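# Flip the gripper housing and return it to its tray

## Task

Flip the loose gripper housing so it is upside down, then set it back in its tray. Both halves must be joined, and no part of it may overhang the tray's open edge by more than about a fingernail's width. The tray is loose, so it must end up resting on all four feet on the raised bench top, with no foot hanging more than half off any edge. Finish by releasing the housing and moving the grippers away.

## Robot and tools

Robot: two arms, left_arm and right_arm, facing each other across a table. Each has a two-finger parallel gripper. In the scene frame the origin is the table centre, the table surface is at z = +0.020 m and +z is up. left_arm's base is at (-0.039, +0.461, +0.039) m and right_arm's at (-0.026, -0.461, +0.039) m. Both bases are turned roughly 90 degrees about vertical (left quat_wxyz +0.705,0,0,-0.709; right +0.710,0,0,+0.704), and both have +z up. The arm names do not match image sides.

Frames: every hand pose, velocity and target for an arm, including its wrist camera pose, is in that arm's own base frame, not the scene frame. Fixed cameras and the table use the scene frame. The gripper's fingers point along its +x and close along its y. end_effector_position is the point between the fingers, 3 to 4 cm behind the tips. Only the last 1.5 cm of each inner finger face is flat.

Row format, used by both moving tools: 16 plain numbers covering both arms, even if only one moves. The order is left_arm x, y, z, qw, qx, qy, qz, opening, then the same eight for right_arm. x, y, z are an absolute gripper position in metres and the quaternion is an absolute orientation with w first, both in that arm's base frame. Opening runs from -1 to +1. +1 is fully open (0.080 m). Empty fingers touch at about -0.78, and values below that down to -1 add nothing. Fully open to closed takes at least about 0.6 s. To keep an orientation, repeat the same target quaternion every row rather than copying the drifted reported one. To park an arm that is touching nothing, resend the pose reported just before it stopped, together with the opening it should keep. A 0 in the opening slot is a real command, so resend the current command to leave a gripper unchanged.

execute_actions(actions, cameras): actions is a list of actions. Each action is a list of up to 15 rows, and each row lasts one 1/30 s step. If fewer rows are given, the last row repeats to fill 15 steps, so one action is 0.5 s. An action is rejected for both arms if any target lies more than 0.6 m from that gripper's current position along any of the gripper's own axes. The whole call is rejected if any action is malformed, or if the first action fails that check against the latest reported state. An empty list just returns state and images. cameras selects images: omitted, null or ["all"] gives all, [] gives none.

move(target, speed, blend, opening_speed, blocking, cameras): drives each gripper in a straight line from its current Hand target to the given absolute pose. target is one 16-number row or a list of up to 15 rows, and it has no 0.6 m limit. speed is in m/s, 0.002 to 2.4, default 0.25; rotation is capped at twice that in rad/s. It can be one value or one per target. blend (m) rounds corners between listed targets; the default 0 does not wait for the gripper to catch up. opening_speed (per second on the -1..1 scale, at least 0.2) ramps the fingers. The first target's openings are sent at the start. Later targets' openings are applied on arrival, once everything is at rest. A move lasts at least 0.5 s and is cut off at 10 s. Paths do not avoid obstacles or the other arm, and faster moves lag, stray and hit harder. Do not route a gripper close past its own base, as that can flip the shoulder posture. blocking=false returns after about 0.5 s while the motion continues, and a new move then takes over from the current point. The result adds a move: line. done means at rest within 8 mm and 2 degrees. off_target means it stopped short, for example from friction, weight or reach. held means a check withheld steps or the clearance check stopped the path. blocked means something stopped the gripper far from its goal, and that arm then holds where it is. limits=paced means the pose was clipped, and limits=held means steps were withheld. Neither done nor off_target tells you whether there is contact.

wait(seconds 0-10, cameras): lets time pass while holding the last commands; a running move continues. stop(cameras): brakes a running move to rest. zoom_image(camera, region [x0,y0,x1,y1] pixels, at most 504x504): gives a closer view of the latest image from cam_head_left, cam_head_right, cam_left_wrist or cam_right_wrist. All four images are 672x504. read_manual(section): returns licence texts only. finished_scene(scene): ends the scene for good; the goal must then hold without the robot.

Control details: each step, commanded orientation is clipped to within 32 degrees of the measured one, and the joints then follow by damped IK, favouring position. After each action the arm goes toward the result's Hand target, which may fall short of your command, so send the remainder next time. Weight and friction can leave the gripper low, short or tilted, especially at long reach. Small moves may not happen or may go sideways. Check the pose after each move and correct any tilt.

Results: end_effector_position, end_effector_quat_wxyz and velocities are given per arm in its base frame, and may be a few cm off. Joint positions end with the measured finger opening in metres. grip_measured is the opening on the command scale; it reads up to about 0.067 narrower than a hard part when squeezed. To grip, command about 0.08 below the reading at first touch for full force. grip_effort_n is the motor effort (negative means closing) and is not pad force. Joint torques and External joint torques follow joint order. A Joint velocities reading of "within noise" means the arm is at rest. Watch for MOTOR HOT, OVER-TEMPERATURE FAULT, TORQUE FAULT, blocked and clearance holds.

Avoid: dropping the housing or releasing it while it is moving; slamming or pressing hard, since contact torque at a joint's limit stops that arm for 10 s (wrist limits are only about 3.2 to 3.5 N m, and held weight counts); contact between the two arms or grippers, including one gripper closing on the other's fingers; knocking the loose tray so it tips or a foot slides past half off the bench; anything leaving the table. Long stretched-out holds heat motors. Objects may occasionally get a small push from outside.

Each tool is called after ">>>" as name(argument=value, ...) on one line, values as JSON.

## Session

>>> execute_actions(actions=[])

Scene clock: 0.00 s.
left_arm: end_effector_position=(+0.3198, +0.0469, +0.1987) grip_measured=+0.990 grip_effort_n=n/a end_effector_quat_wxyz=(+0.829, +0.414, -0.087, -0.366) | right_arm: end_effector_position=(+0.2843, -0.0314, +0.3432) grip_measured=+1.000 grip_effort_n=n/a end_effector_quat_wxyz=(+0.964, -0.015, +0.253, +0.079)
Joint positions: left_arm=[0.613 1.397 0.757 -0.043 1.316 1.531 0.08] | right_arm=[-0.33 1.039 1.305 -0.834 -0.429 -0.248 0.08]
Joint velocities: within noise
Joint torques (N m): no reading
External joint torques (N m): no reading
Heat: left arm: hottest wrist pitch 56 °C (+0.0 °C/min); right arm: hottest shoulder 41 °C (+0.0 °C/min). Fold the left arm in close to its base, or ease its load, before you think long.
Hand target: left_arm +0.3200, +0.0470, +0.2014; +0.827, +0.418, -0.090, -0.365 | right_arm +0.2840, -0.0312, +0.3446; +0.965, -0.016, +0.250, +0.079
Tool commands: left_gripper/opening=+0.989531 right_gripper/opening=+1.0
MOTOR HOT: joint 4 (wrist pitch) of the left arm reports 56 °C; the controller stops that arm at 95 °C. To cool a motor, set the load down, stop pushing, or move to a pose that needs little force.
camera_calibration:
cam_left_wrist: T_world_to_cam=[[-0.536418, -0.427531, -0.727649, 0.34388], [0.155972, 0.79712, -0.583329, 0.0617873], [0.829415, -0.426401, -0.360906, -0.093483], [0, 0, 0, 1]] pos_world=[0.252363, 0.0579063, 0.252528]
cam_right_wrist: T_world_to_cam=[[0.141679, -0.989622, 0.0239947, -0.0752307], [-0.770837, -0.1255, -0.624548, 0.455448], [0.621078, 0.0699894, -0.780618, 0.167634], [0, 0, 0, 1]] pos_world=[0.257621, -0.029024, 0.417112]

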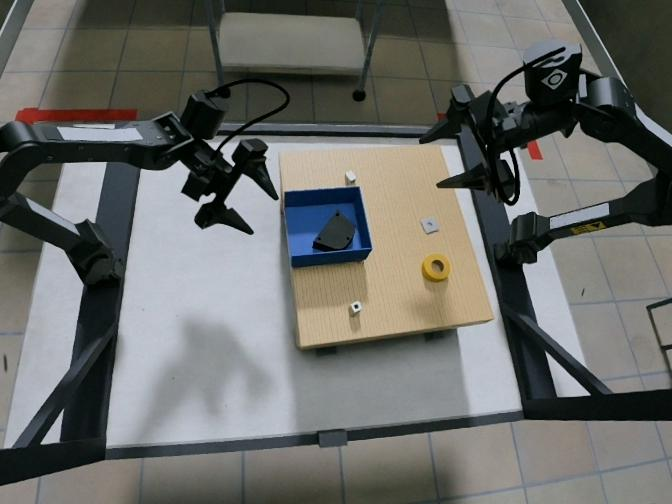

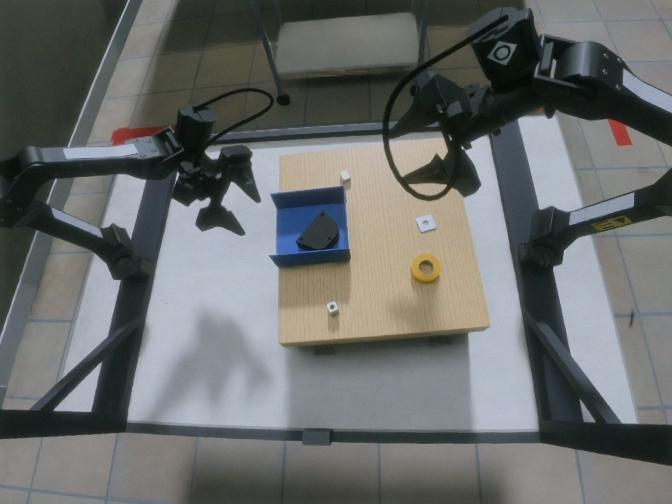

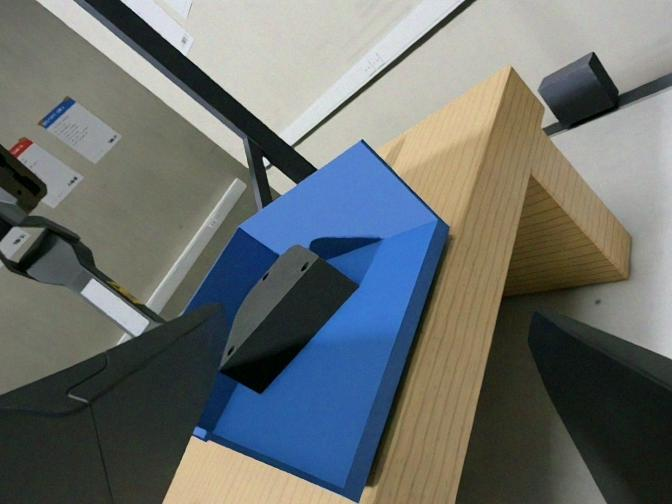

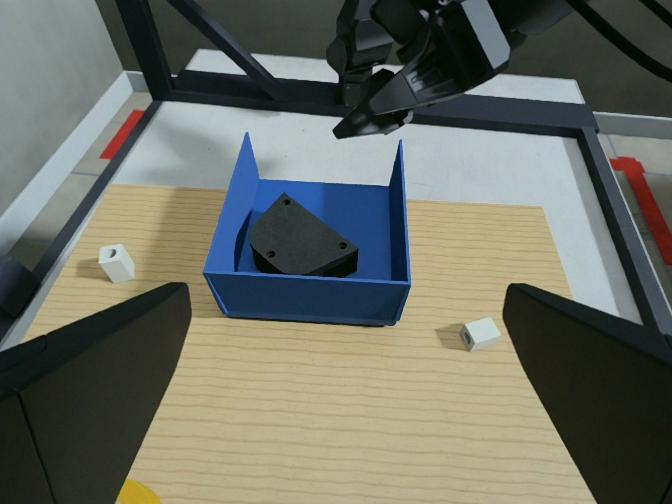

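>>> move(target=[0.25,0.0,0.22,0.9659,0,0.2588,0,0.99,0.36,0.0,0.31,0.84,0,0.543,0,1])

>>> zoom_image(camera="cam_right_wrist", region=[140, 0, 500, 300])

>>> zoom_image(camera="cam_left_wrist", region=[180, 0, 560, 300])

Scene clock: 11.87 s.
left_arm: end_effector_position=(+0.2493, -0.0016, +0.2115) grip_measured=+0.990 grip_effort_n=-4.9 end_effector_quat_wxyz=(+0.963, +0.000, +0.268, -0.005) | right_arm: end_effector_position=(+0.3574, -0.0006, +0.3103) grip_measured=+1.000 grip_effort_n=-0.2 end_effector_quat_wxyz=(+0.840, -0.003, +0.542, +0.002)
Joint positions: left_arm=[-0.001 0.686 0.659 -0.514 0.009 0.003 0.08] | right_arm=[-0.002 1.727 2.099 -1.519 -0.001 -0.008 0.08]
Joint velocities: within noise
Joint torques (N m): left_arm=[-0.19 -0.38 9.16 1.3 -0.18 -0.04] | right_arm=[0.33 -5.74 6.45 0.32 0.14 0.16]
External joint torques (N m): left_arm=[-0.19 0.55 2.67 -0.24 -0.19 -0.04] | right_arm=[0.25 0.66 1.18 -0.68 0.15 0.16]
Heat: left arm: hottest wrist pitch 58 °C (+10.1 °C/min); right arm: hottest shoulder 41 °C (+0.0 °C/min). Fold the left arm in close to its base, or ease its load, before you think long.
Hand target: left_arm +0.2500, -0.0012, +0.2193; +0.965, +0.000, +0.261, -0.003 | right_arm +0.3592, +0.0000, +0.3106; +0.840, -0.003, +0.543, +0.000
Off the commanded pose: left_arm 0.009 m, 1 deg | right_arm 0.003 m, 0 deg.
MOTOR HOT: still on. Joint 4 (wrist pitch) of the left arm reports 58 °C.
move: off_target (left_arm)
camera_calibration:
cam_left_wrist: T_world_to_cam=[[0.0289999, -0.999262, 0.0251941, -0.00648756], [-0.774231, -0.038397, -0.631738, 0.359645], [0.632239, -0.00118568, -0.774773, 0.0862215], [0, 0, 0, 1]] pos_world=[0.224124, 0.00742876, 0.294167]
cam_right_wrist: T_world_to_cam=[[0.0112111, -0.999079, 0.0414097, -0.0132263], [-0.999141, -0.0128447, -0.0393978, 0.395189], [0.0398934, -0.0409325, -0.998365, 0.369645], [0, 0, 0, 1]] pos_world=[0.380252, 0.00699244, 0.385158]

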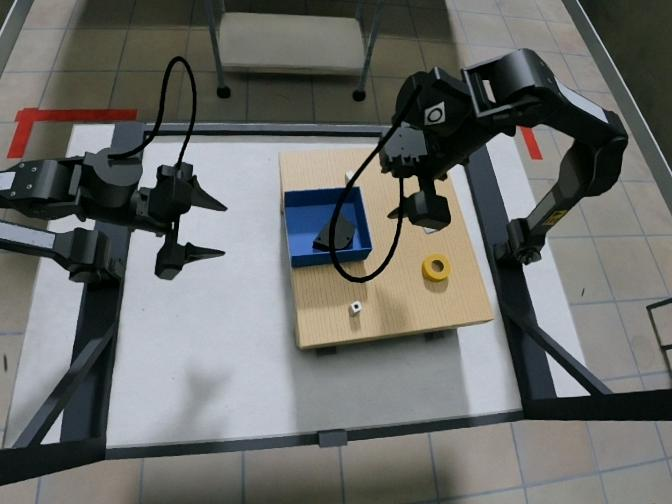

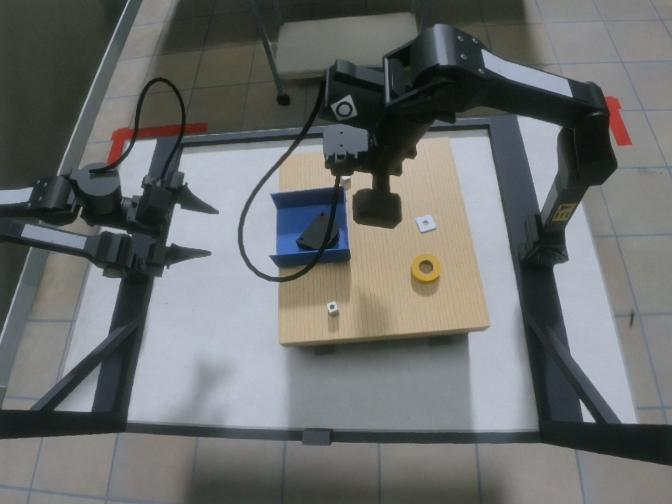

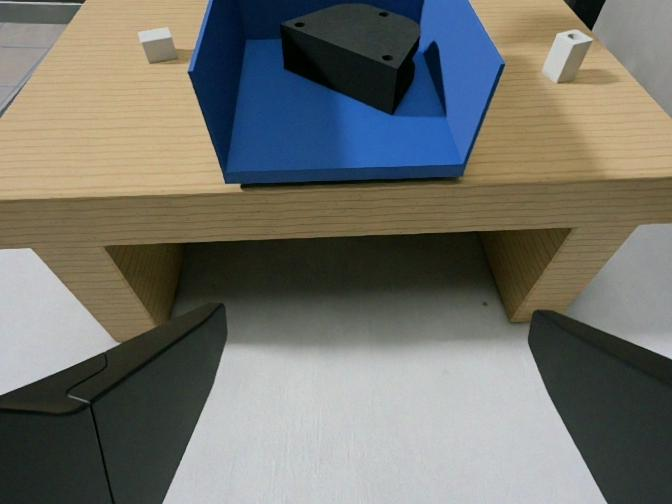

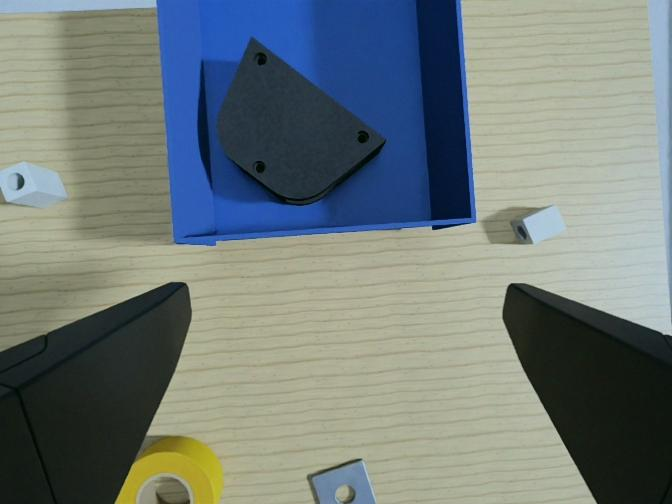

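Scaled by 1.400 from the camera's 672x504 image, which has a finer 960x720 frame.

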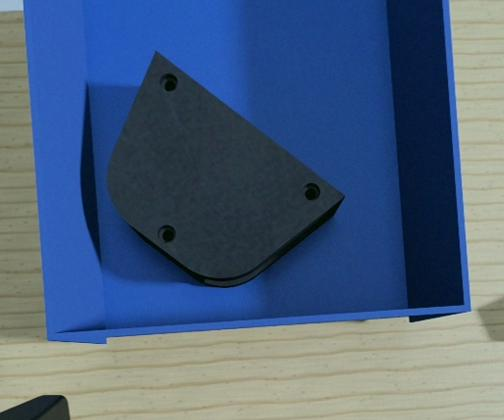

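Scaled by 1.326 from the camera's 672x504 image, which has a finer 960x720 frame.

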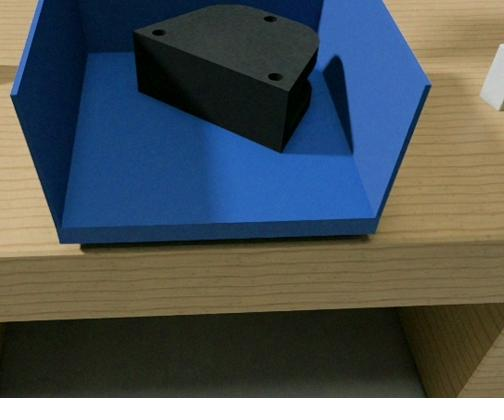

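>>> move(target=[[0.31,-0.0690,0.215,0.9659,0,0.2588,0,0.22,0.36,0.0,0.31,0.84,0,0.543,0,1],[0.35,-0.0690,0.203,0.9659,0,0.2588,0,0.22,0.36,0.0,0.31,0.84,0,0.543,0,1]], speed=[0.25,0.12], cameras=["cam_left_wrist","cam_right_wrist"])

Scene clock: 114.70 s.
left_arm: end_effector_position=(+0.3452, -0.0670, +0.1931) grip_measured=+0.223 grip_effort_n=-19.8 end_effector_quat_wxyz=(+0.963, +0.005, +0.271, +0.004) | right_arm: end_effector_position=(+0.3577, -0.0006, +0.3098) grip_measured=+1.000 grip_effort_n=-0.2 end_effector_quat_wxyz=(+0.840, -0.001, +0.543, +0.001)
Joint positions: left_arm=[-0.306 1.188 0.788 -0.171 -0.27 -0.155 0.045] | right_arm=[-0.002 1.729 2.099 -1.519 -0.001 -0.005 0.08]
Joint velocities: within noise
Joint torques (N m): left_arm=[0.15 -3.2 9.11 2.42 0.09 0.14] | right_arm=[0.2 -5.75 6.32 0.48 0.01 0.17]
External joint torques (N m): left_arm=[0.21 0.61 2.62 0.92 0.17 0.14] | right_arm=[0.11 0.8 0.96 -0.53 0.02 0.16]
Heat: left arm: hottest wrist pitch 62 °C (+1.0 °C/min); right arm: hottest shoulder 46 °C (+1.0 °C/min). Fold the left arm in close to its base, or ease its load, before you think long.
Hand target: left_arm +0.3498, -0.0683, +0.2025; +0.966, +0.002, +0.258, +0.001 | right_arm +0.3599, +0.0000, +0.3099; +0.840, +0.000, +0.543, +0.000
Off the commanded pose: left_arm 0.011 m, 2 deg | right_arm 0.002 m, 0 deg.
MOTOR HOT: still on. Joint 4 (wrist pitch) of the left arm reports 62 °C.
move: off_target (left_arm)
camera_calibration:
cam_left_wrist: T_world_to_cam=[[0.0433966, -0.999005, 0.0102717, -0.076261], [-0.777534, -0.0402284, -0.627553, 0.420056], [0.627342, 0.019247, -0.778506, 0.0151194], [0, 0, 0, 1]] pos_world=[0.320432, -0.059578, 0.276161]
cam_right_wrist: T_world_to_cam=[[0.00852094, -0.99916, 0.0400924, -0.0117824], [-0.999231, -0.0100421, -0.0378949, 0.395109], [0.0382657, -0.0397386, -0.998477, 0.369776], [0, 0, 0, 1]] pos_world=[0.380755, 0.00688966, 0.384658]
Images, in order (width x height): cam_left_wrist 672x504, cam_right_wrist 672x504.

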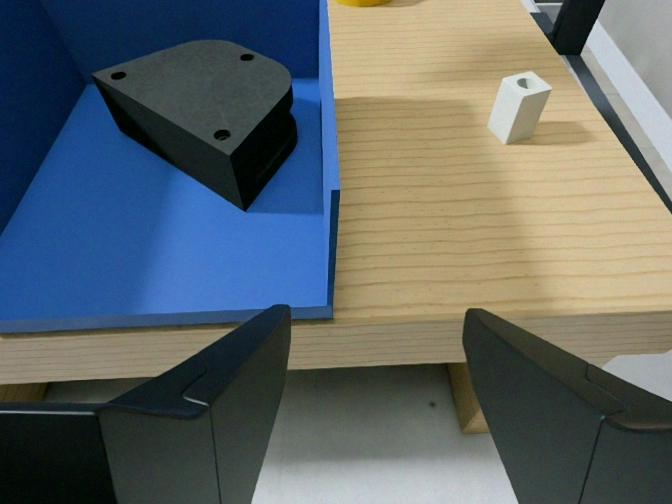

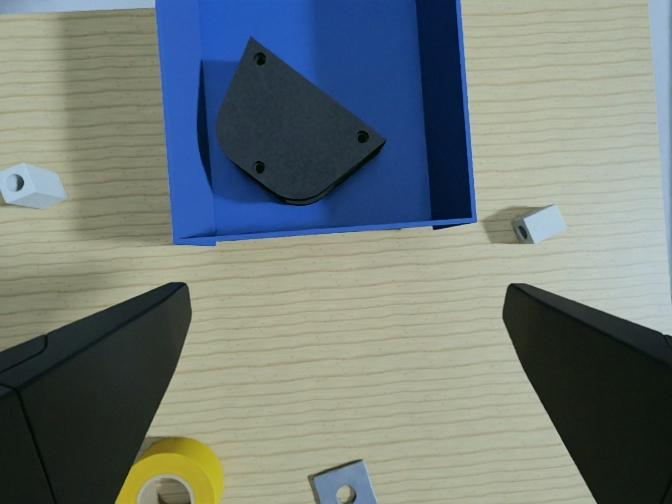

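>>> move(target=[[0.37,-0.0710,0.2,0.9659,0,0.2588,0,0.22,0.36,0.0,0.31,0.84,0,0.543,0,1],[0.422,-0.0705,0.1985,0.9659,0,0.2588,0,0.22,0.36,0.0,0.31,0.84,0,0.543,0,1]], speed=[0.1,0.08], cameras=["cam_left_wrist","cam_right_wrist"])

Scene clock: 131.37 s.
left_arm: end_effector_position=(+0.4165, -0.0692, +0.1896) grip_measured=+0.223 grip_effort_n=-19.8 end_effector_quat_wxyz=(+0.963, +0.002, +0.271, +0.002) | right_arm: end_effector_position=(+0.3577, -0.0006, +0.3098) grip_measured=+1.000 grip_effort_n=-0.2 end_effector_quat_wxyz=(+0.840, -0.001, +0.543, +0.001)
Joint positions: left_arm=[-0.238 1.475 0.986 -0.073 -0.208 -0.125 0.045] | right_arm=[-0.002 1.729 2.099 -1.519 -0.001 -0.005 0.08]
Joint velocities: within noise
Joint torques (N m): left_arm=[0.08 -5.12 9.01 2.44 0.11 0.14] | right_arm=[0.19 -5.75 6.35 0.48 0.01 0.16]
External joint torques (N m): left_arm=[0.09 0.57 2.62 0.94 0.18 0.14] | right_arm=[0.1 0.67 1.08 -0.51 0.02 0.16]
Heat: left arm: hottest wrist pitch 68 °C (+7.1 °C/min); right arm: hottest shoulder 45 °C (-1.0 °C/min). Fold the left arm in close to its base, or ease its load, before you think long.
Hand target: left_arm +0.4216, -0.0701, +0.1983; +0.966, -0.001, +0.259, +0.000 | right_arm +0.3600, +0.0000, +0.3100; +0.840, +0.000, +0.543, +0.000
Off the commanded pose: left_arm 0.011 m, 1 deg | right_arm 0.002 m, 0 deg.
MOTOR HOT: still on. Joint 4 (wrist pitch) of the left arm reports 68 °C.
move: off_target (left_arm)
camera_calibration:
cam_left_wrist: T_world_to_cam=[[0.0432196, -0.998899, 0.0182543, -0.0829057], [-0.77765, -0.0451063, -0.627077, 0.472731], [0.62721, 0.0129065, -0.778744, -0.0327321], [0, 0, 0, 1]] pos_world=[0.391732, -0.0610688, 0.272462]
cam_right_wrist: T_world_to_cam=[[0.00852094, -0.99916, 0.0400924, -0.0117824], [-0.999231, -0.0100421, -0.0378949, 0.395109], [0.0382657, -0.0397386, -0.998477, 0.369776], [0, 0, 0, 1]] pos_world=[0.380755, 0.00688966, 0.384658]
Images, in order (width x height): cam_left_wrist 672x504, cam_right_wrist 672x504.

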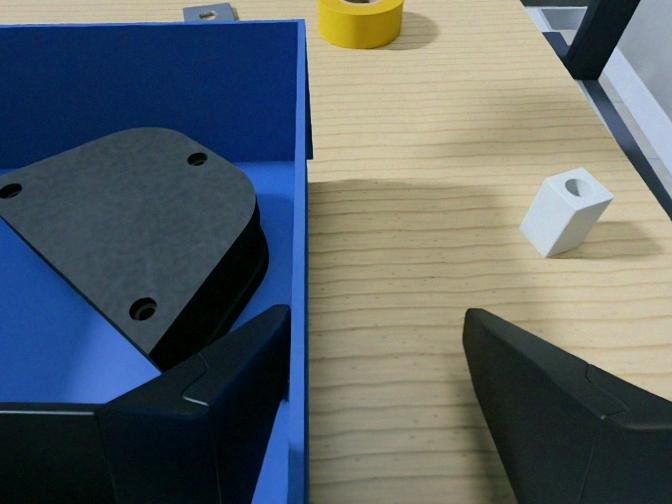

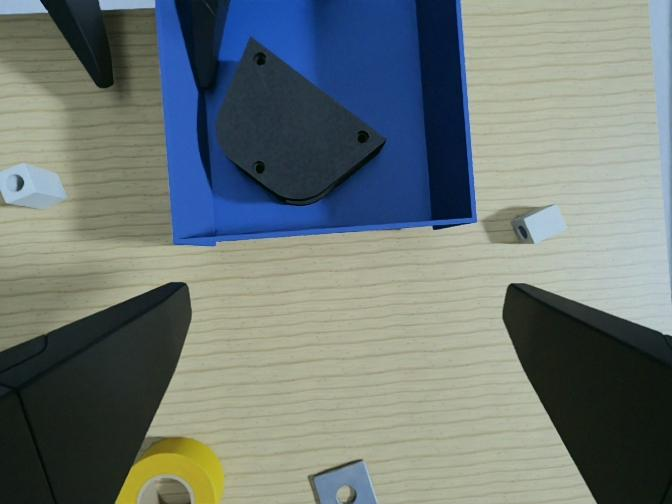

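>>> move(target=[[0.424,-0.0455,0.198,0.9659,0,0.2588,0,0.22,0.36,0.0,0.31,0.84,0,0.543,0,1]], speed=[0.05], cameras=["cam_left_wrist","cam_right_wrist"])

Scene clock: 135.87 s.
left_arm: end_effector_position=(+0.4217, -0.0452, +0.1903) grip_measured=+0.223 grip_effort_n=-20.2 end_effector_quat_wxyz=(+0.963, +0.000, +0.270, +0.003) | right_arm: end_effector_position=(+0.3580, -0.0006, +0.3093) grip_measured=+1.000 grip_effort_n=-0.2 end_effector_quat_wxyz=(+0.839, -0.001, +0.544, +0.000)
Joint positions: left_arm=[-0.156 1.475 0.986 -0.063 -0.138 -0.083 0.045] | right_arm=[-0.002 1.73 2.099 -1.519 -0.001 -0.004 0.08]
Joint velocities: within noise
Joint torques (N m): left_arm=[0.07 -6.36 7.7 2.45 0.12 0.14] | right_arm=[0.2 -5.76 6.35 0.49 0.01 0.17]
External joint torques (N m): left_arm=[0.12 -0.59 1.27 0.94 0.17 0.13] | right_arm=[0.1 0.66 1.07 -0.52 0.02 0.17]
Heat: left arm: hottest wrist pitch 68 °C (+7.0 °C/min); right arm: hottest elbow 46 °C (+2.0 °C/min). Fold the left arm in close to its base, or ease its load, before you think long.
Hand target: left_arm +0.4239, -0.0453, +0.1979; +0.966, -0.001, +0.259, +0.000 | right_arm +0.3603, +0.0000, +0.3095; +0.839, +0.000, +0.543, +0.000
Off the commanded pose: left_arm 0.008 m, 1 deg | right_arm 0.002 m, 0 deg.
MOTOR HOT: still on. Joint 4 (wrist pitch) of the left arm reports 68 °C.
move: done
camera_calibration:
cam_left_wrist: T_world_to_cam=[[0.0444845, -0.998782, 0.0213655, -0.0603085], [-0.776687, -0.0480277, -0.628054, 0.478004], [0.628315, 0.0113444, -0.777877, -0.0364291], [0, 0, 0, 1]] pos_world=[0.396831, -0.0368643, 0.273163]
cam_right_wrist: T_world_to_cam=[[0.00720379, -0.999192, 0.0395302, -0.0111448], [-0.999302, -0.00864223, -0.0363389, 0.394907], [0.0366512, -0.0392409, -0.998557, 0.3698], [0, 0, 0, 1]] pos_world=[0.381158, 0.00678833, 0.384057]
Images, in order (width x height): cam_left_wrist 672x504, cam_right_wrist 672x504.

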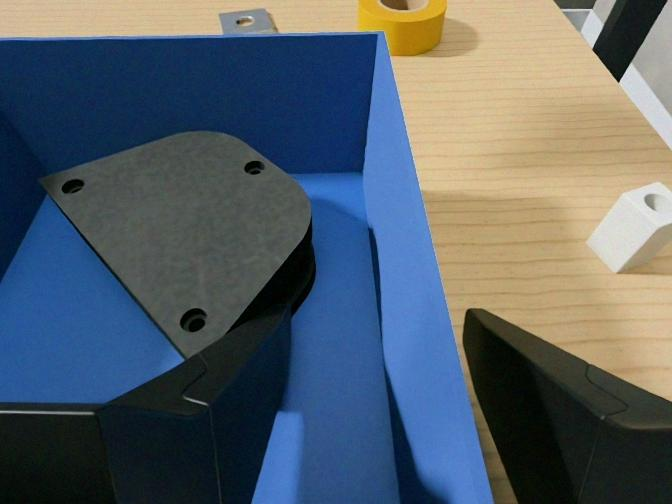

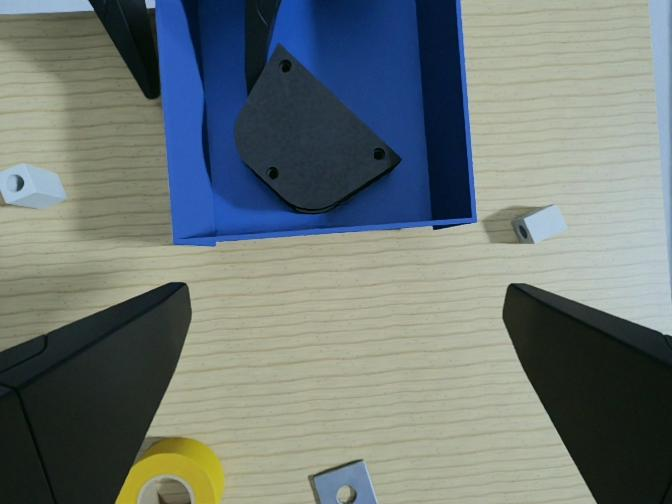

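>>> move(target=[[0.422,-0.049,0.2,0.9659,0,0.2588,0,0.22,0.36,0.0,0.31,0.84,0,0.543,0,1],[0.408,-0.049,0.199,0.9659,0,0.2588,0,0.22,0.36,0.0,0.31,0.84,0,0.543,0,1],[0.409,-0.029,0.198,0.9659,0,0.2588,0,0.22,0.36,0.0,0.31,0.84,0,0.543,0,1]], speed=[0.08,0.08,0.05], cameras=["cam_left_wrist","cam_right_wrist"])

Scene clock: 156.70 s.
left_arm: end_effector_position=(+0.4115, -0.0299, +0.1953) grip_measured=+0.223 grip_effort_n=-19.8 end_effector_quat_wxyz=(+0.965, +0.000, +0.263, +0.001) | right_arm: end_effector_position=(+0.3580, -0.0006, +0.3093) grip_measured=+1.000 grip_effort_n=-0.2 end_effector_quat_wxyz=(+0.839, -0.001, +0.544, +0.000)
Joint positions: left_arm=[-0.107 1.418 0.946 -0.063 -0.093 -0.055 0.045] | right_arm=[-0.002 1.73 2.099 -1.519 -0.001 -0.004 0.08]
Joint velocities: within noise
Joint torques (N m): left_arm=[0.11 -6.97 5.85 1.92 0.15 0.14] | right_arm=[0.19 -5.91 6.35 0.48 0.01 0.13]
External joint torques (N m): left_arm=[0.16 -1.54 -0.68 0.37 0.18 0.14] | right_arm=[0.12 0.51 1.07 -0.52 0.01 0.13]
Heat: left arm: hottest wrist pitch 74 °C (+13.1 °C/min); right arm: hottest elbow 46 °C (+1.0 °C/min). Fold the left arm in close to its base, or ease its load, before you think long.
Hand target: left_arm +0.4091, -0.0294, +0.1973; +0.966, +0.000, +0.260, -0.001 | right_arm +0.3600, +0.0000, +0.3100; +0.840, +0.000, +0.543, +0.000
Off the commanded pose: left_arm 0.004 m, 1 deg | right_arm 0.002 m, 0 deg.
MOTOR HOT: still on. Joint 4 (wrist pitch) of the left arm reports 74 °C.
move: done
camera_calibration:
cam_left_wrist: T_world_to_cam=[[0.0410603, -0.998885, 0.0232931, -0.0436407], [-0.768203, -0.0464675, -0.638518, 0.472524], [0.638889, 0.00832394, -0.769254, -0.0324449], [0, 0, 0, 1]] pos_world=[0.385514, -0.021365, 0.277773]
cam_right_wrist: T_world_to_cam=[[0.00720379, -0.999192, 0.0395302, -0.0111448], [-0.999302, -0.00864223, -0.0363389, 0.394907], [0.0366512, -0.0392409, -0.998557, 0.3698], [0, 0, 0, 1]] pos_world=[0.381158, 0.00678833, 0.384057]
Images, in order (width x height): cam_left_wrist 672x504, cam_right_wrist 672x504.

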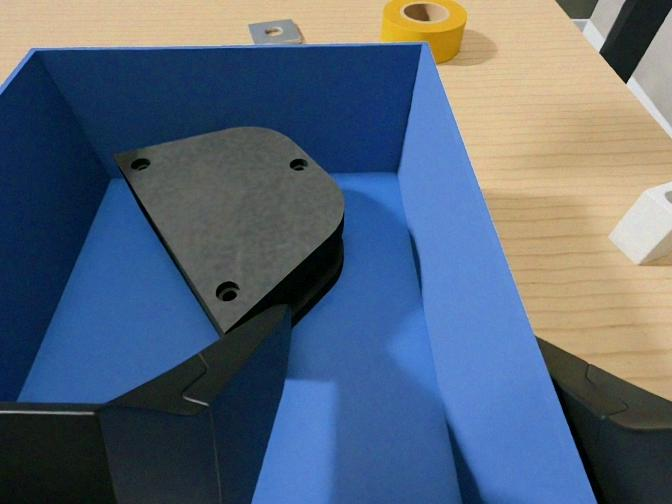

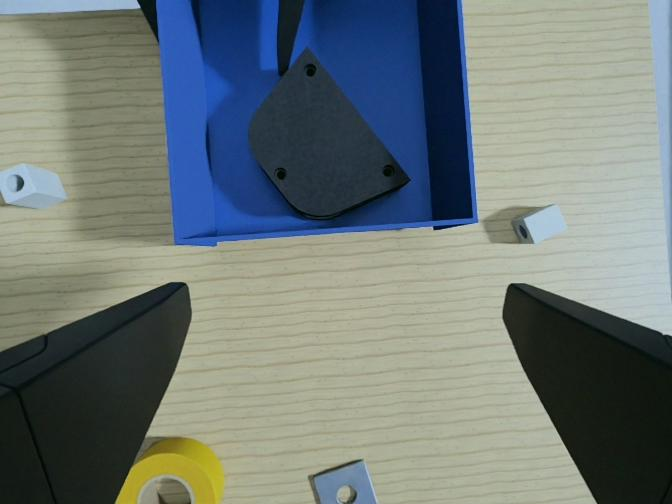

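>>> move(target=[[0.405,-0.034,0.202,0.9659,0,0.2588,0,0.22,0.36,0.0,0.31,0.84,0,0.543,0,1],[0.34,-0.034,0.206,0.9659,0,0.2588,0,-0.9,0.36,0.0,0.31,0.84,0,0.543,0,1],[0.38,-0.018,0.201,0.9659,0,0.2588,0,-0.9,0.36,0.0,0.31,0.84,0,0.543,0,1],[0.412,-0.017,0.199,0.9659,0,0.2588,0,-0.9,0.36,0.0,0.31,0.84,0,0.543,0,1],[0.414,0.011,0.198,0.9659,0,0.2588,0,-0.9,0.36,0.0,0.31,0.84,0,0.543,0,1]], speed=[0.1,0.2,0.2,0.1,0.05], cameras=["cam_left_wrist","cam_right_wrist"])

Scene clock: 178.43 s.
left_arm: end_effector_position=(+0.4083, +0.0110, +0.1888) grip_measured=-0.790 grip_effort_n=-83.5 end_effector_quat_wxyz=(+0.962, -0.003, +0.272, +0.002) | right_arm: end_effector_position=(+0.3580, -0.0006, +0.3093) grip_measured=+1.000 grip_effort_n=-0.7 end_effector_quat_wxyz=(+0.839, -0.001, +0.544, +0.000)
Joint positions: left_arm=[0.038 1.41 0.926 -0.066 0.029 0.014 0] | right_arm=[-0.002 1.73 2.099 -1.519 -0.001 -0.004 0.08]
Joint velocities: within noise
Joint torques (N m): left_arm=[0.13 -4.76 9.11 2.49 0.19 0.15] | right_arm=[0.19 -5.92 6.35 0.48 0.01 0.13]
External joint torques (N m): left_arm=[0.25 0.62 2.62 0.94 0.17 0.15] | right_arm=[0.12 0.65 1 -0.52 0.02 0.13]
Heat: left arm: hottest wrist pitch 72 °C (+8.1 °C/min); right arm: hottest elbow 46 °C (+1.0 °C/min). Fold the left arm in close to its base, or ease its load, before you think long.
Hand target: left_arm +0.4134, +0.0113, +0.1981; +0.966, -0.001, +0.259, +0.000 | right_arm +0.3600, +0.0000, +0.3100; +0.840, +0.000, +0.543, +0.000
Off the commanded pose: left_arm 0.011 m, 2 deg | right_arm 0.002 m, 0 deg.
MOTOR HOT: still on. Joint 4 (wrist pitch) of the left arm reports 72 °C.
move: off_target (left_arm)
camera_calibration:
cam_left_wrist: T_world_to_cam=[[0.0449136, -0.998646, 0.0262659, -0.00465784], [-0.7792, -0.0514736, -0.624658, 0.46978], [0.625164, 0.00758926, -0.780456, -0.0279503], [0, 0, 0, 1]] pos_world=[0.383735, 0.0197419, 0.27176]
cam_right_wrist: T_world_to_cam=[[0.00720379, -0.999192, 0.0395302, -0.0111448], [-0.999302, -0.00864223, -0.0363389, 0.394907], [0.0366512, -0.0392409, -0.998557, 0.3698], [0, 0, 0, 1]] pos_world=[0.381158, 0.00678833, 0.384057]
Images, in order (width x height): cam_left_wrist 672x504, cam_right_wrist 672x504.

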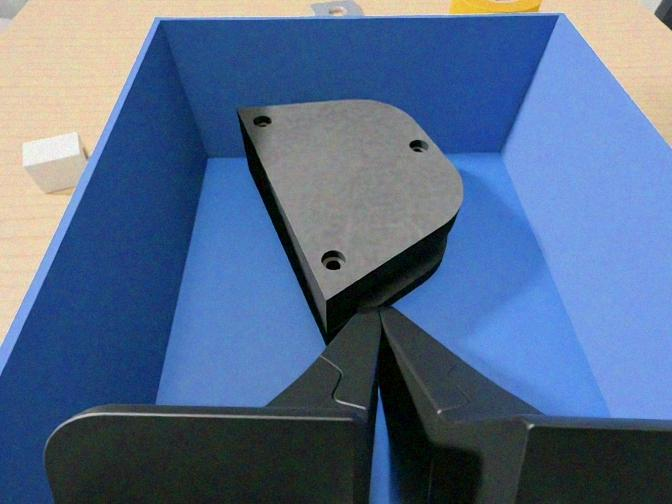

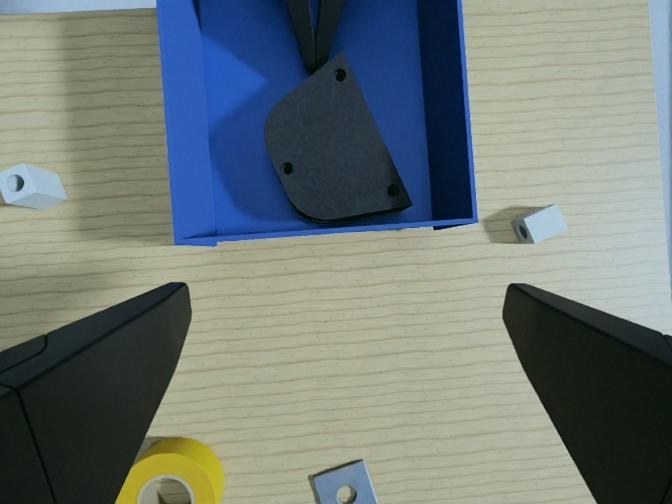

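>>> move(target=[[0.405,0.006,0.205,0.9659,0,0.2588,0,-0.9,0.36,0.0,0.31,0.84,0,0.543,0,1],[0.32,0.02,0.215,0.9659,0,0.2588,0,-0.9,0.40,0.0,0.29,0.8,-0.1,0.565,0.14,0.69],[0.22,0.05,0.25,0.819,0,0.574,0,0.4,0.4362,0.0038,0.258,0.7904,-0.1252,0.5743,0.1723,0.69]], speed=[0.1,0.2,0.2])

Scene clock: 222.17 s.
left_arm: end_effector_position=(+0.2190, +0.0482, +0.2486) grip_measured=+0.397 grip_effort_n=12.8 end_effector_quat_wxyz=(+0.817, -0.004, +0.577, +0.001) | right_arm: end_effector_position=(+0.4314, +0.0009, +0.2580) grip_measured=+0.694 grip_effort_n=-19.3 end_effector_quat_wxyz=(+0.804, -0.126, +0.558, +0.163)
Joint positions: left_arm=[0.282 1.2 1.389 -1.432 0.097 0.259 0.053] | right_arm=[-0.045 2.054 2.337 -1.526 -0.136 -0.441 0.066]
Joint velocities: within noise
Joint torques (N m): left_arm=[0.18 -2.22 7.76 0.52 -0.12 0.14] | right_arm=[0.38 -8.1 6.53 0.8 -0.37 -0.1]
External joint torques (N m): left_arm=[0.22 0.58 2.4 -0.28 -0.19 0.14] | right_arm=[0.25 0.75 1.14 -0.06 -0.26 -0.1]
Heat: left arm: hottest wrist pitch 74 °C (+0.0 °C/min); right arm: hottest elbow 46 °C (+0.0 °C/min). Fold the left arm in close to its base, or ease its load, before you think long.
Hand target: left_arm +0.2201, +0.0501, +0.2528; +0.819, +0.000, +0.573, +0.004 | right_arm +0.4352, +0.0034, +0.2575; +0.806, -0.128, +0.554, +0.167
Off the commanded pose: left_arm 0.002 m, 1 deg | right_arm 0.006 m, 3 deg.
MOTOR HOT: still on. Joint 4 (wrist pitch) of the left arm reports 74 °C.
joint sent to its limit (right arm) — joint 3 (elbow), upper limit, where the elbow is as straight as it goes. The joint targets are off in orientation, not in position.
move: off_target (right_arm); target 2's new opening was sent with right_arm's hand 0.002 m and 3 deg from that target
camera_calibration:
cam_left_wrist: T_world_to_cam=[[0.0502553, -0.998736, -0.00123349, 0.0451113], [-0.998731, -0.050259, 0.003188, 0.253521], [-0.00324597, 0.00107172, -0.999994, 0.329197], [0, 0, 0, 1]] pos_world=[0.252001, 0.0574432, 0.328442]
cam_right_wrist: T_world_to_cam=[[0.409535, -0.910351, 0.0595183, -0.186899], [-0.912282, -0.408321, 0.0318508, 0.411648], [-0.00469278, -0.0673415, -0.997719, 0.333539], [0, 0, 0, 1]] pos_world=[0.453646, 0.0204026, 0.33079]

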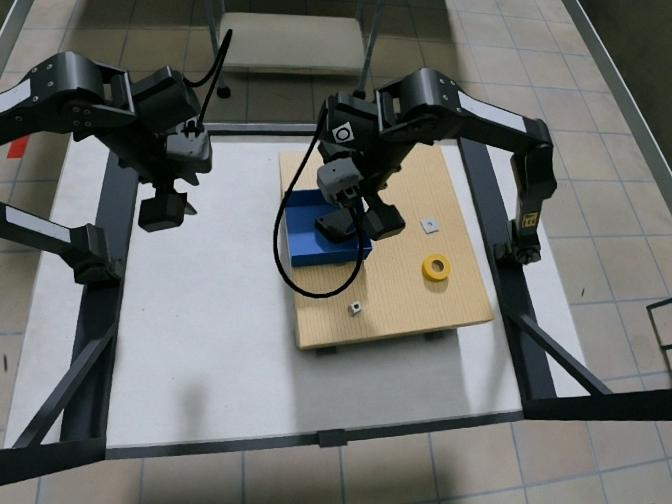

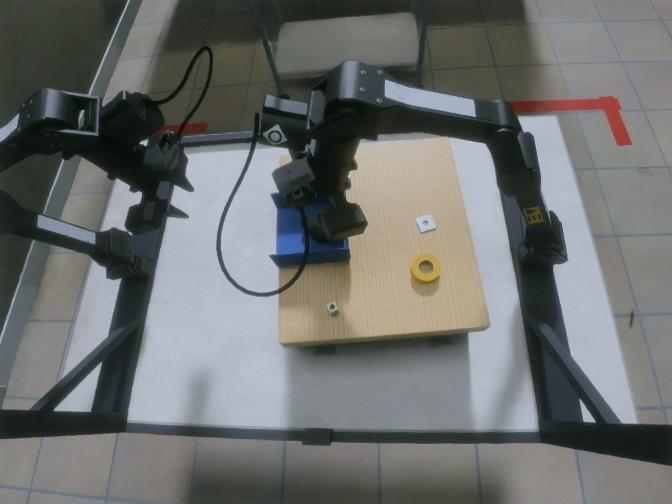

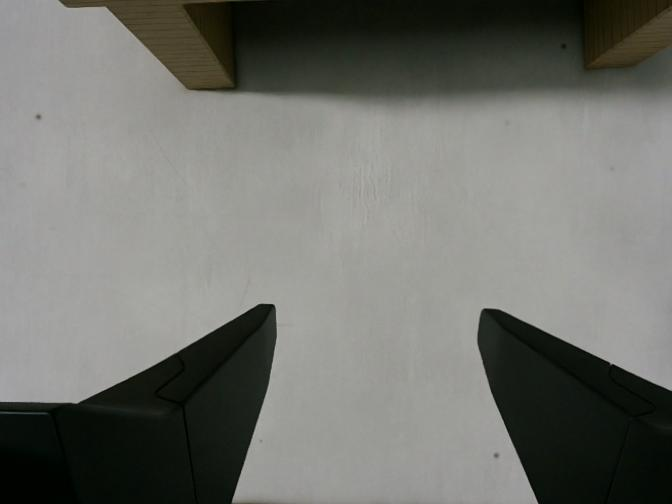

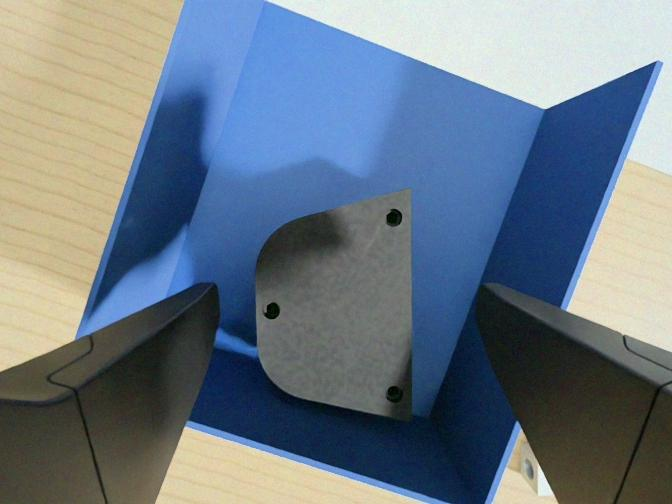

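>>> move(target=[[0.22,0.05,0.25,0.819,0,0.574,0,0.4,0.4385,0.0048,0.228,0.77,-0.131,0.601,0.168,0.69],[0.22,0.05,0.25,0.819,0,0.574,0,0.4,0.4395,0.0054,0.2035,0.7484,-0.1369,0.6280,0.1632,0.69]], speed=[0.08,0.05])

Scene clock: 235.50 s.
left_arm: end_effector_position=(+0.2188, +0.0492, +0.2486) grip_measured=+0.397 grip_effort_n=12.8 end_effector_quat_wxyz=(+0.817, -0.002, +0.577, +0.000) | right_arm: end_effector_position=(+0.4374, +0.0042, +0.2058) grip_measured=+0.694 grip_effort_n=-18.8 end_effector_quat_wxyz=(+0.751, -0.136, +0.624, +0.164)
Joint positions: left_arm=[0.286 1.2 1.389 -1.432 0.097 0.268 0.053] | right_arm=[-0.017 2.172 2.337 -1.569 -0.079 -0.441 0.066]
Joint velocities: within noise
Joint torques (N m): left_arm=[0.19 -2.52 6.29 1.09 0.1 0.15] | right_arm=[0.34 -8.73 6.23 -0.09 0.07 0.12]
External joint torques (N m): left_arm=[0.24 0.36 0.88 0.28 0.03 0.15] | right_arm=[0.33 0.97 0.81 -0.67 0.14 0.12]
Heat: left arm: hottest wrist pitch 68 °C (-4.0 °C/min); right arm: hottest shoulder 48 °C (+4.0 °C/min). Fold the left arm in close to its base, or ease its load, before you think long.
Hand target: left_arm +0.2200, +0.0501, +0.2499; +0.819, +0.000, +0.574, +0.000 | right_arm +0.4387, +0.0050, +0.2031; +0.749, -0.137, +0.628, +0.163
Off the commanded pose: left_arm 0.002 m, 0 deg | right_arm 0.003 m, 1 deg.
MOTOR HOT: still on. Joint 4 (wrist pitch) of the left arm reports 68 °C.
joint sent to its limit (right arm) — joint 4 (wrist pitch), lower limit. The joint targets still meet the commanded pose.
move: done
camera_calibration:
cam_left_wrist: T_world_to_cam=[[0.0462099, -0.998923, -0.00426191, 0.0478385], [-0.998927, -0.0462229, 0.00301391, 0.253227], [-0.00320766, 0.00411806, -0.999986, 0.329106], [0, 0, 0, 1]] pos_world=[0.2518, 0.0581366, 0.328542]
cam_right_wrist: T_world_to_cam=[[0.429731, -0.902215, 0.0366011, -0.187348], [-0.88782, -0.414789, 0.19931, 0.374963], [-0.164639, -0.118145, -0.979253, 0.348183], [0, 0, 0, 1]] pos_world=[0.470733, 0.0276385, 0.273082]

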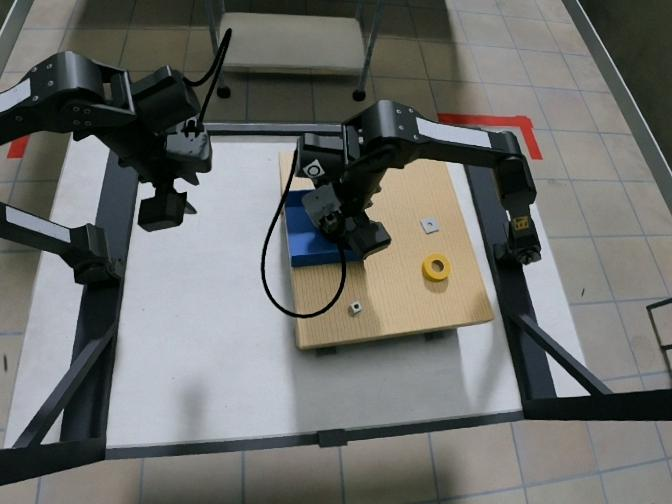

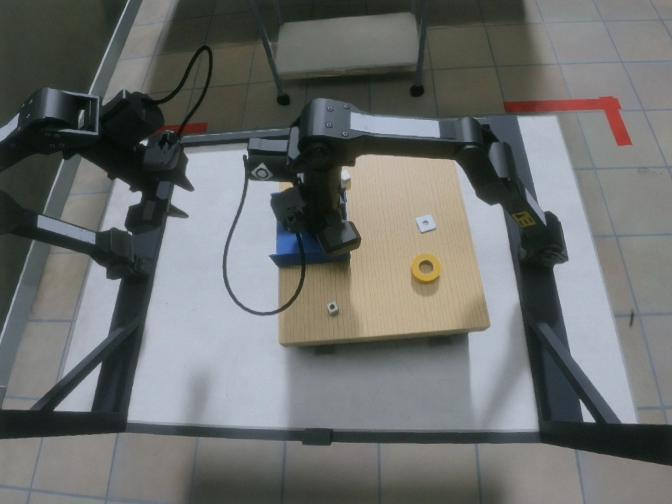

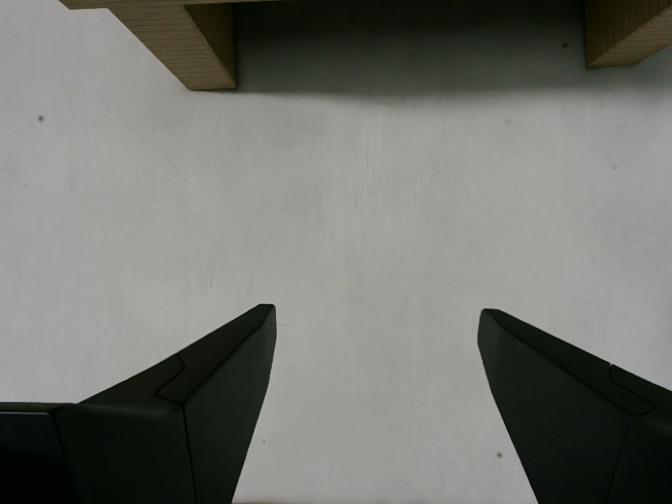

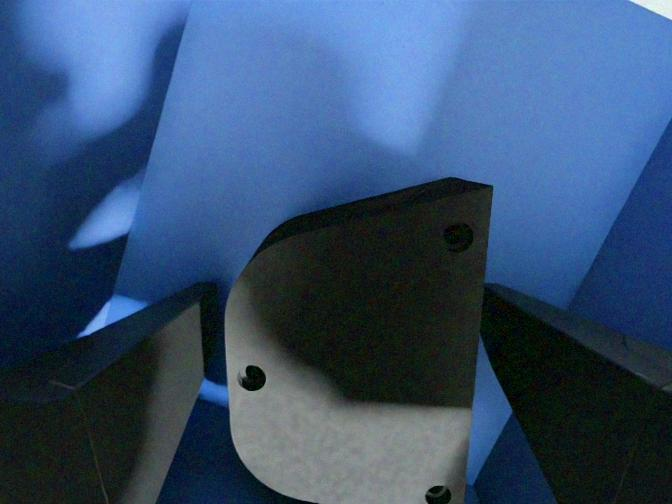

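>>> move(target=[[0.22,0.05,0.25,0.819,0,0.574,0,0.4,0.4410,0.0042,0.1985,0.7484,-0.1369,0.6280,0.1632,0.69]], speed=[0.03], cameras=["cam_right_wrist"])

Scene clock: 243.20 s.
left_arm: end_effector_position=(+0.2188, +0.0492, +0.2486) grip_measured=+0.397 grip_effort_n=12.8 end_effector_quat_wxyz=(+0.817, -0.002, +0.577, +0.000) | right_arm: end_effector_position=(+0.4389, +0.0042, +0.2054) grip_measured=+0.694 grip_effort_n=-18.8 end_effector_quat_wxyz=(+0.753, -0.137, +0.623, +0.164)
Joint positions: left_arm=[0.286 1.2 1.389 -1.432 0.097 0.268 0.053] | right_arm=[-0.017 2.174 2.337 -1.563 -0.079 -0.441 0.066]
Joint velocities: within noise
Joint torques (N m): left_arm=[0.14 -2.5 6.24 1.11 0.1 0.14] | right_arm=[0.16 -8.61 4.83 0.56 0.06 0.06]
External joint torques (N m): left_arm=[0.18 0.33 0.85 0.29 0.03 0.13] | right_arm=[0.08 1.13 -0.69 -0.1 0.14 0.06]
Heat: left arm: hottest wrist pitch 66 °C (-7.1 °C/min); right arm: hottest shoulder 49 °C (+5.1 °C/min). Fold the left arm in close to its base, or ease its load, before you think long.
Hand target: left_arm +0.2200, +0.0500, +0.2500; +0.819, +0.000, +0.574, +0.000 | right_arm +0.4408, +0.0042, +0.1985; +0.748, -0.137, +0.628, +0.163
Off the commanded pose: left_arm 0.002 m, 0 deg | right_arm 0.007 m, 1 deg.
MOTOR HOT: still on. Joint 4 (wrist pitch) of the left arm reports 66 °C.
move: done
camera_calibration:
cam_right_wrist: T_world_to_cam=[[0.429563, -0.902213, 0.0385729, -0.188401], [-0.888725, -0.414795, 0.195225, 0.377585], [-0.160135, -0.118142, -0.98, 0.346154], [0, 0, 0, 1]] pos_world=[0.471931, 0.0275385, 0.272783]
Images, in order (width x height): cam_right_wrist 672x504.

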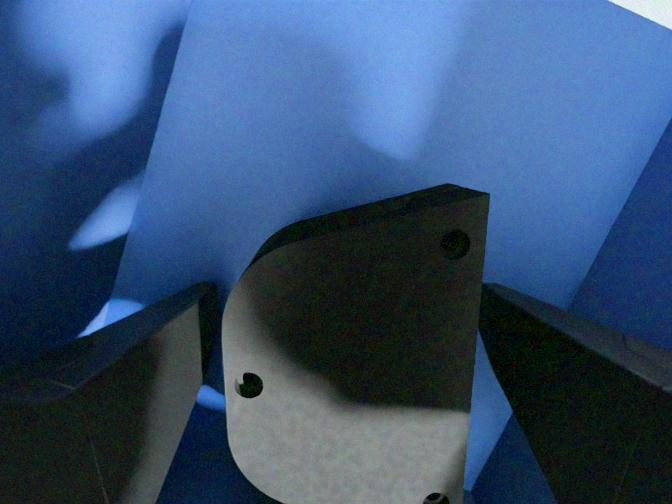

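>>> move(target=[[0.22,0.05,0.25,0.819,0,0.574,0,0.4,0.4410,0.0042,0.1955,0.7484,-0.1369,0.6280,0.1632,0.69]], speed=[0.03], cameras=[])

Scene clock: 251.00 s.
left_arm: end_effector_position=(+0.2188, +0.0492, +0.2486) grip_measured=+0.397 grip_effort_n=12.3 end_effector_quat_wxyz=(+0.817, -0.002, +0.577, +0.000) | right_arm: end_effector_position=(+0.4408, +0.0073, +0.2015) grip_measured=+0.694 grip_effort_n=-17.9 end_effector_quat_wxyz=(+0.753, -0.140, +0.622, +0.166)
Joint positions: left_arm=[0.286 1.2 1.389 -1.432 0.097 0.268 0.053] | right_arm=[-0.01 2.174 2.32 -1.545 -0.077 -0.441 0.066]
Joint velocities: within noise
Joint torques (N m): left_arm=[0.11 -2.56 6.28 1.11 0.09 0.13] | right_arm=[0.17 -9.52 4.18 0.56 0.01 0.05]
External joint torques (N m): left_arm=[0.16 0.33 0.83 0.28 0.01 0.13] | right_arm=[0.03 0.08 -1.25 -0.06 0.09 0.05]
Heat: left arm: hottest wrist pitch 65 °C (-9.0 °C/min); right arm: hottest shoulder 48 °C (+4.0 °C/min). Fold the left arm in close to its base, or ease its load, before you think long.
Hand target: left_arm +0.2200, +0.0500, +0.2500; +0.819, +0.000, +0.574, +0.000 | right_arm +0.4411, +0.0075, +0.1958; +0.748, -0.140, +0.627, +0.166
Off the commanded pose: left_arm 0.002 m, 0 deg | right_arm 0.007 m, 1 deg.
MOTOR HOT: still on. Joint 4 (wrist pitch) of the left arm reports 65 °C.
move: done
No camera images: "cameras" was empty.

>>> move(target=[[0.22,0.05,0.25,0.819,0,0.574,0,0.4,0.4410,0.0055,0.1975,0.7484,-0.1369,0.6280,0.1632,0.33]], opening_speed=0.4, cameras=["cam_right_wrist"])

Scene clock: 257.37 s.
left_arm: end_effector_position=(+0.2188, +0.0492, +0.2486) grip_measured=+0.397 grip_effort_n=12.8 end_effector_quat_wxyz=(+0.817, -0.002, +0.577, +0.000) | right_arm: end_effector_position=(+0.4402, +0.0040, +0.2014) grip_measured=+0.357 grip_effort_n=-83.5 end_effector_quat_wxyz=(+0.752, -0.137, +0.623, +0.163)
Joint positions: left_arm=[0.286 1.2 1.389 -1.432 0.097 0.268 0.053] | right_arm=[-0.017 2.174 2.32 -1.548 -0.077 -0.441 0.051]
Joint velocities: within noise
Joint torques (N m): left_arm=[0.09 -2.53 6.31 1.11 0.1 0.14] | right_arm=[-0.14 -8.91 5.75 -0.07 0.01 0.15]
External joint torques (N m): left_arm=[0.1 0.34 0.91 0.3 0.03 0.14] | right_arm=[-0.21 0.84 0.25 -0.69 0.08 0.14]
Heat: left arm: hottest wrist pitch 65 °C (-10.1 °C/min); right arm: hottest shoulder 48 °C (+4.0 °C/min). Fold the left arm in close to its base, or ease its load, before you think long.
Hand target: left_arm +0.2200, +0.0500, +0.2500; +0.819, +0.000, +0.574, +0.000 | right_arm +0.4408, +0.0027, +0.1975; +0.749, -0.135, +0.629, +0.161
Off the commanded pose: left_arm 0.002 m, 0 deg | right_arm 0.004 m, 1 deg.
MOTOR HOT: still on. Joint 4 (wrist pitch) of the left arm reports 65 °C.
move: done
camera_calibration:
cam_right_wrist: T_world_to_cam=[[0.429427, -0.902244, 0.0393427, -0.189079], [-0.888517, -0.414293, 0.197228, 0.37892], [-0.161649, -0.119652, -0.979568, 0.343086], [0, 0, 0, 1]] pos_world=[0.473332, 0.0274393, 0.268781]
Images, in order (width x height): cam_right_wrist 672x504.

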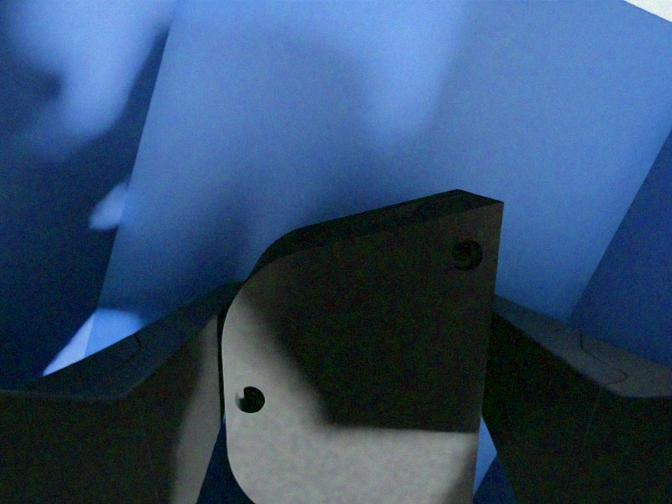

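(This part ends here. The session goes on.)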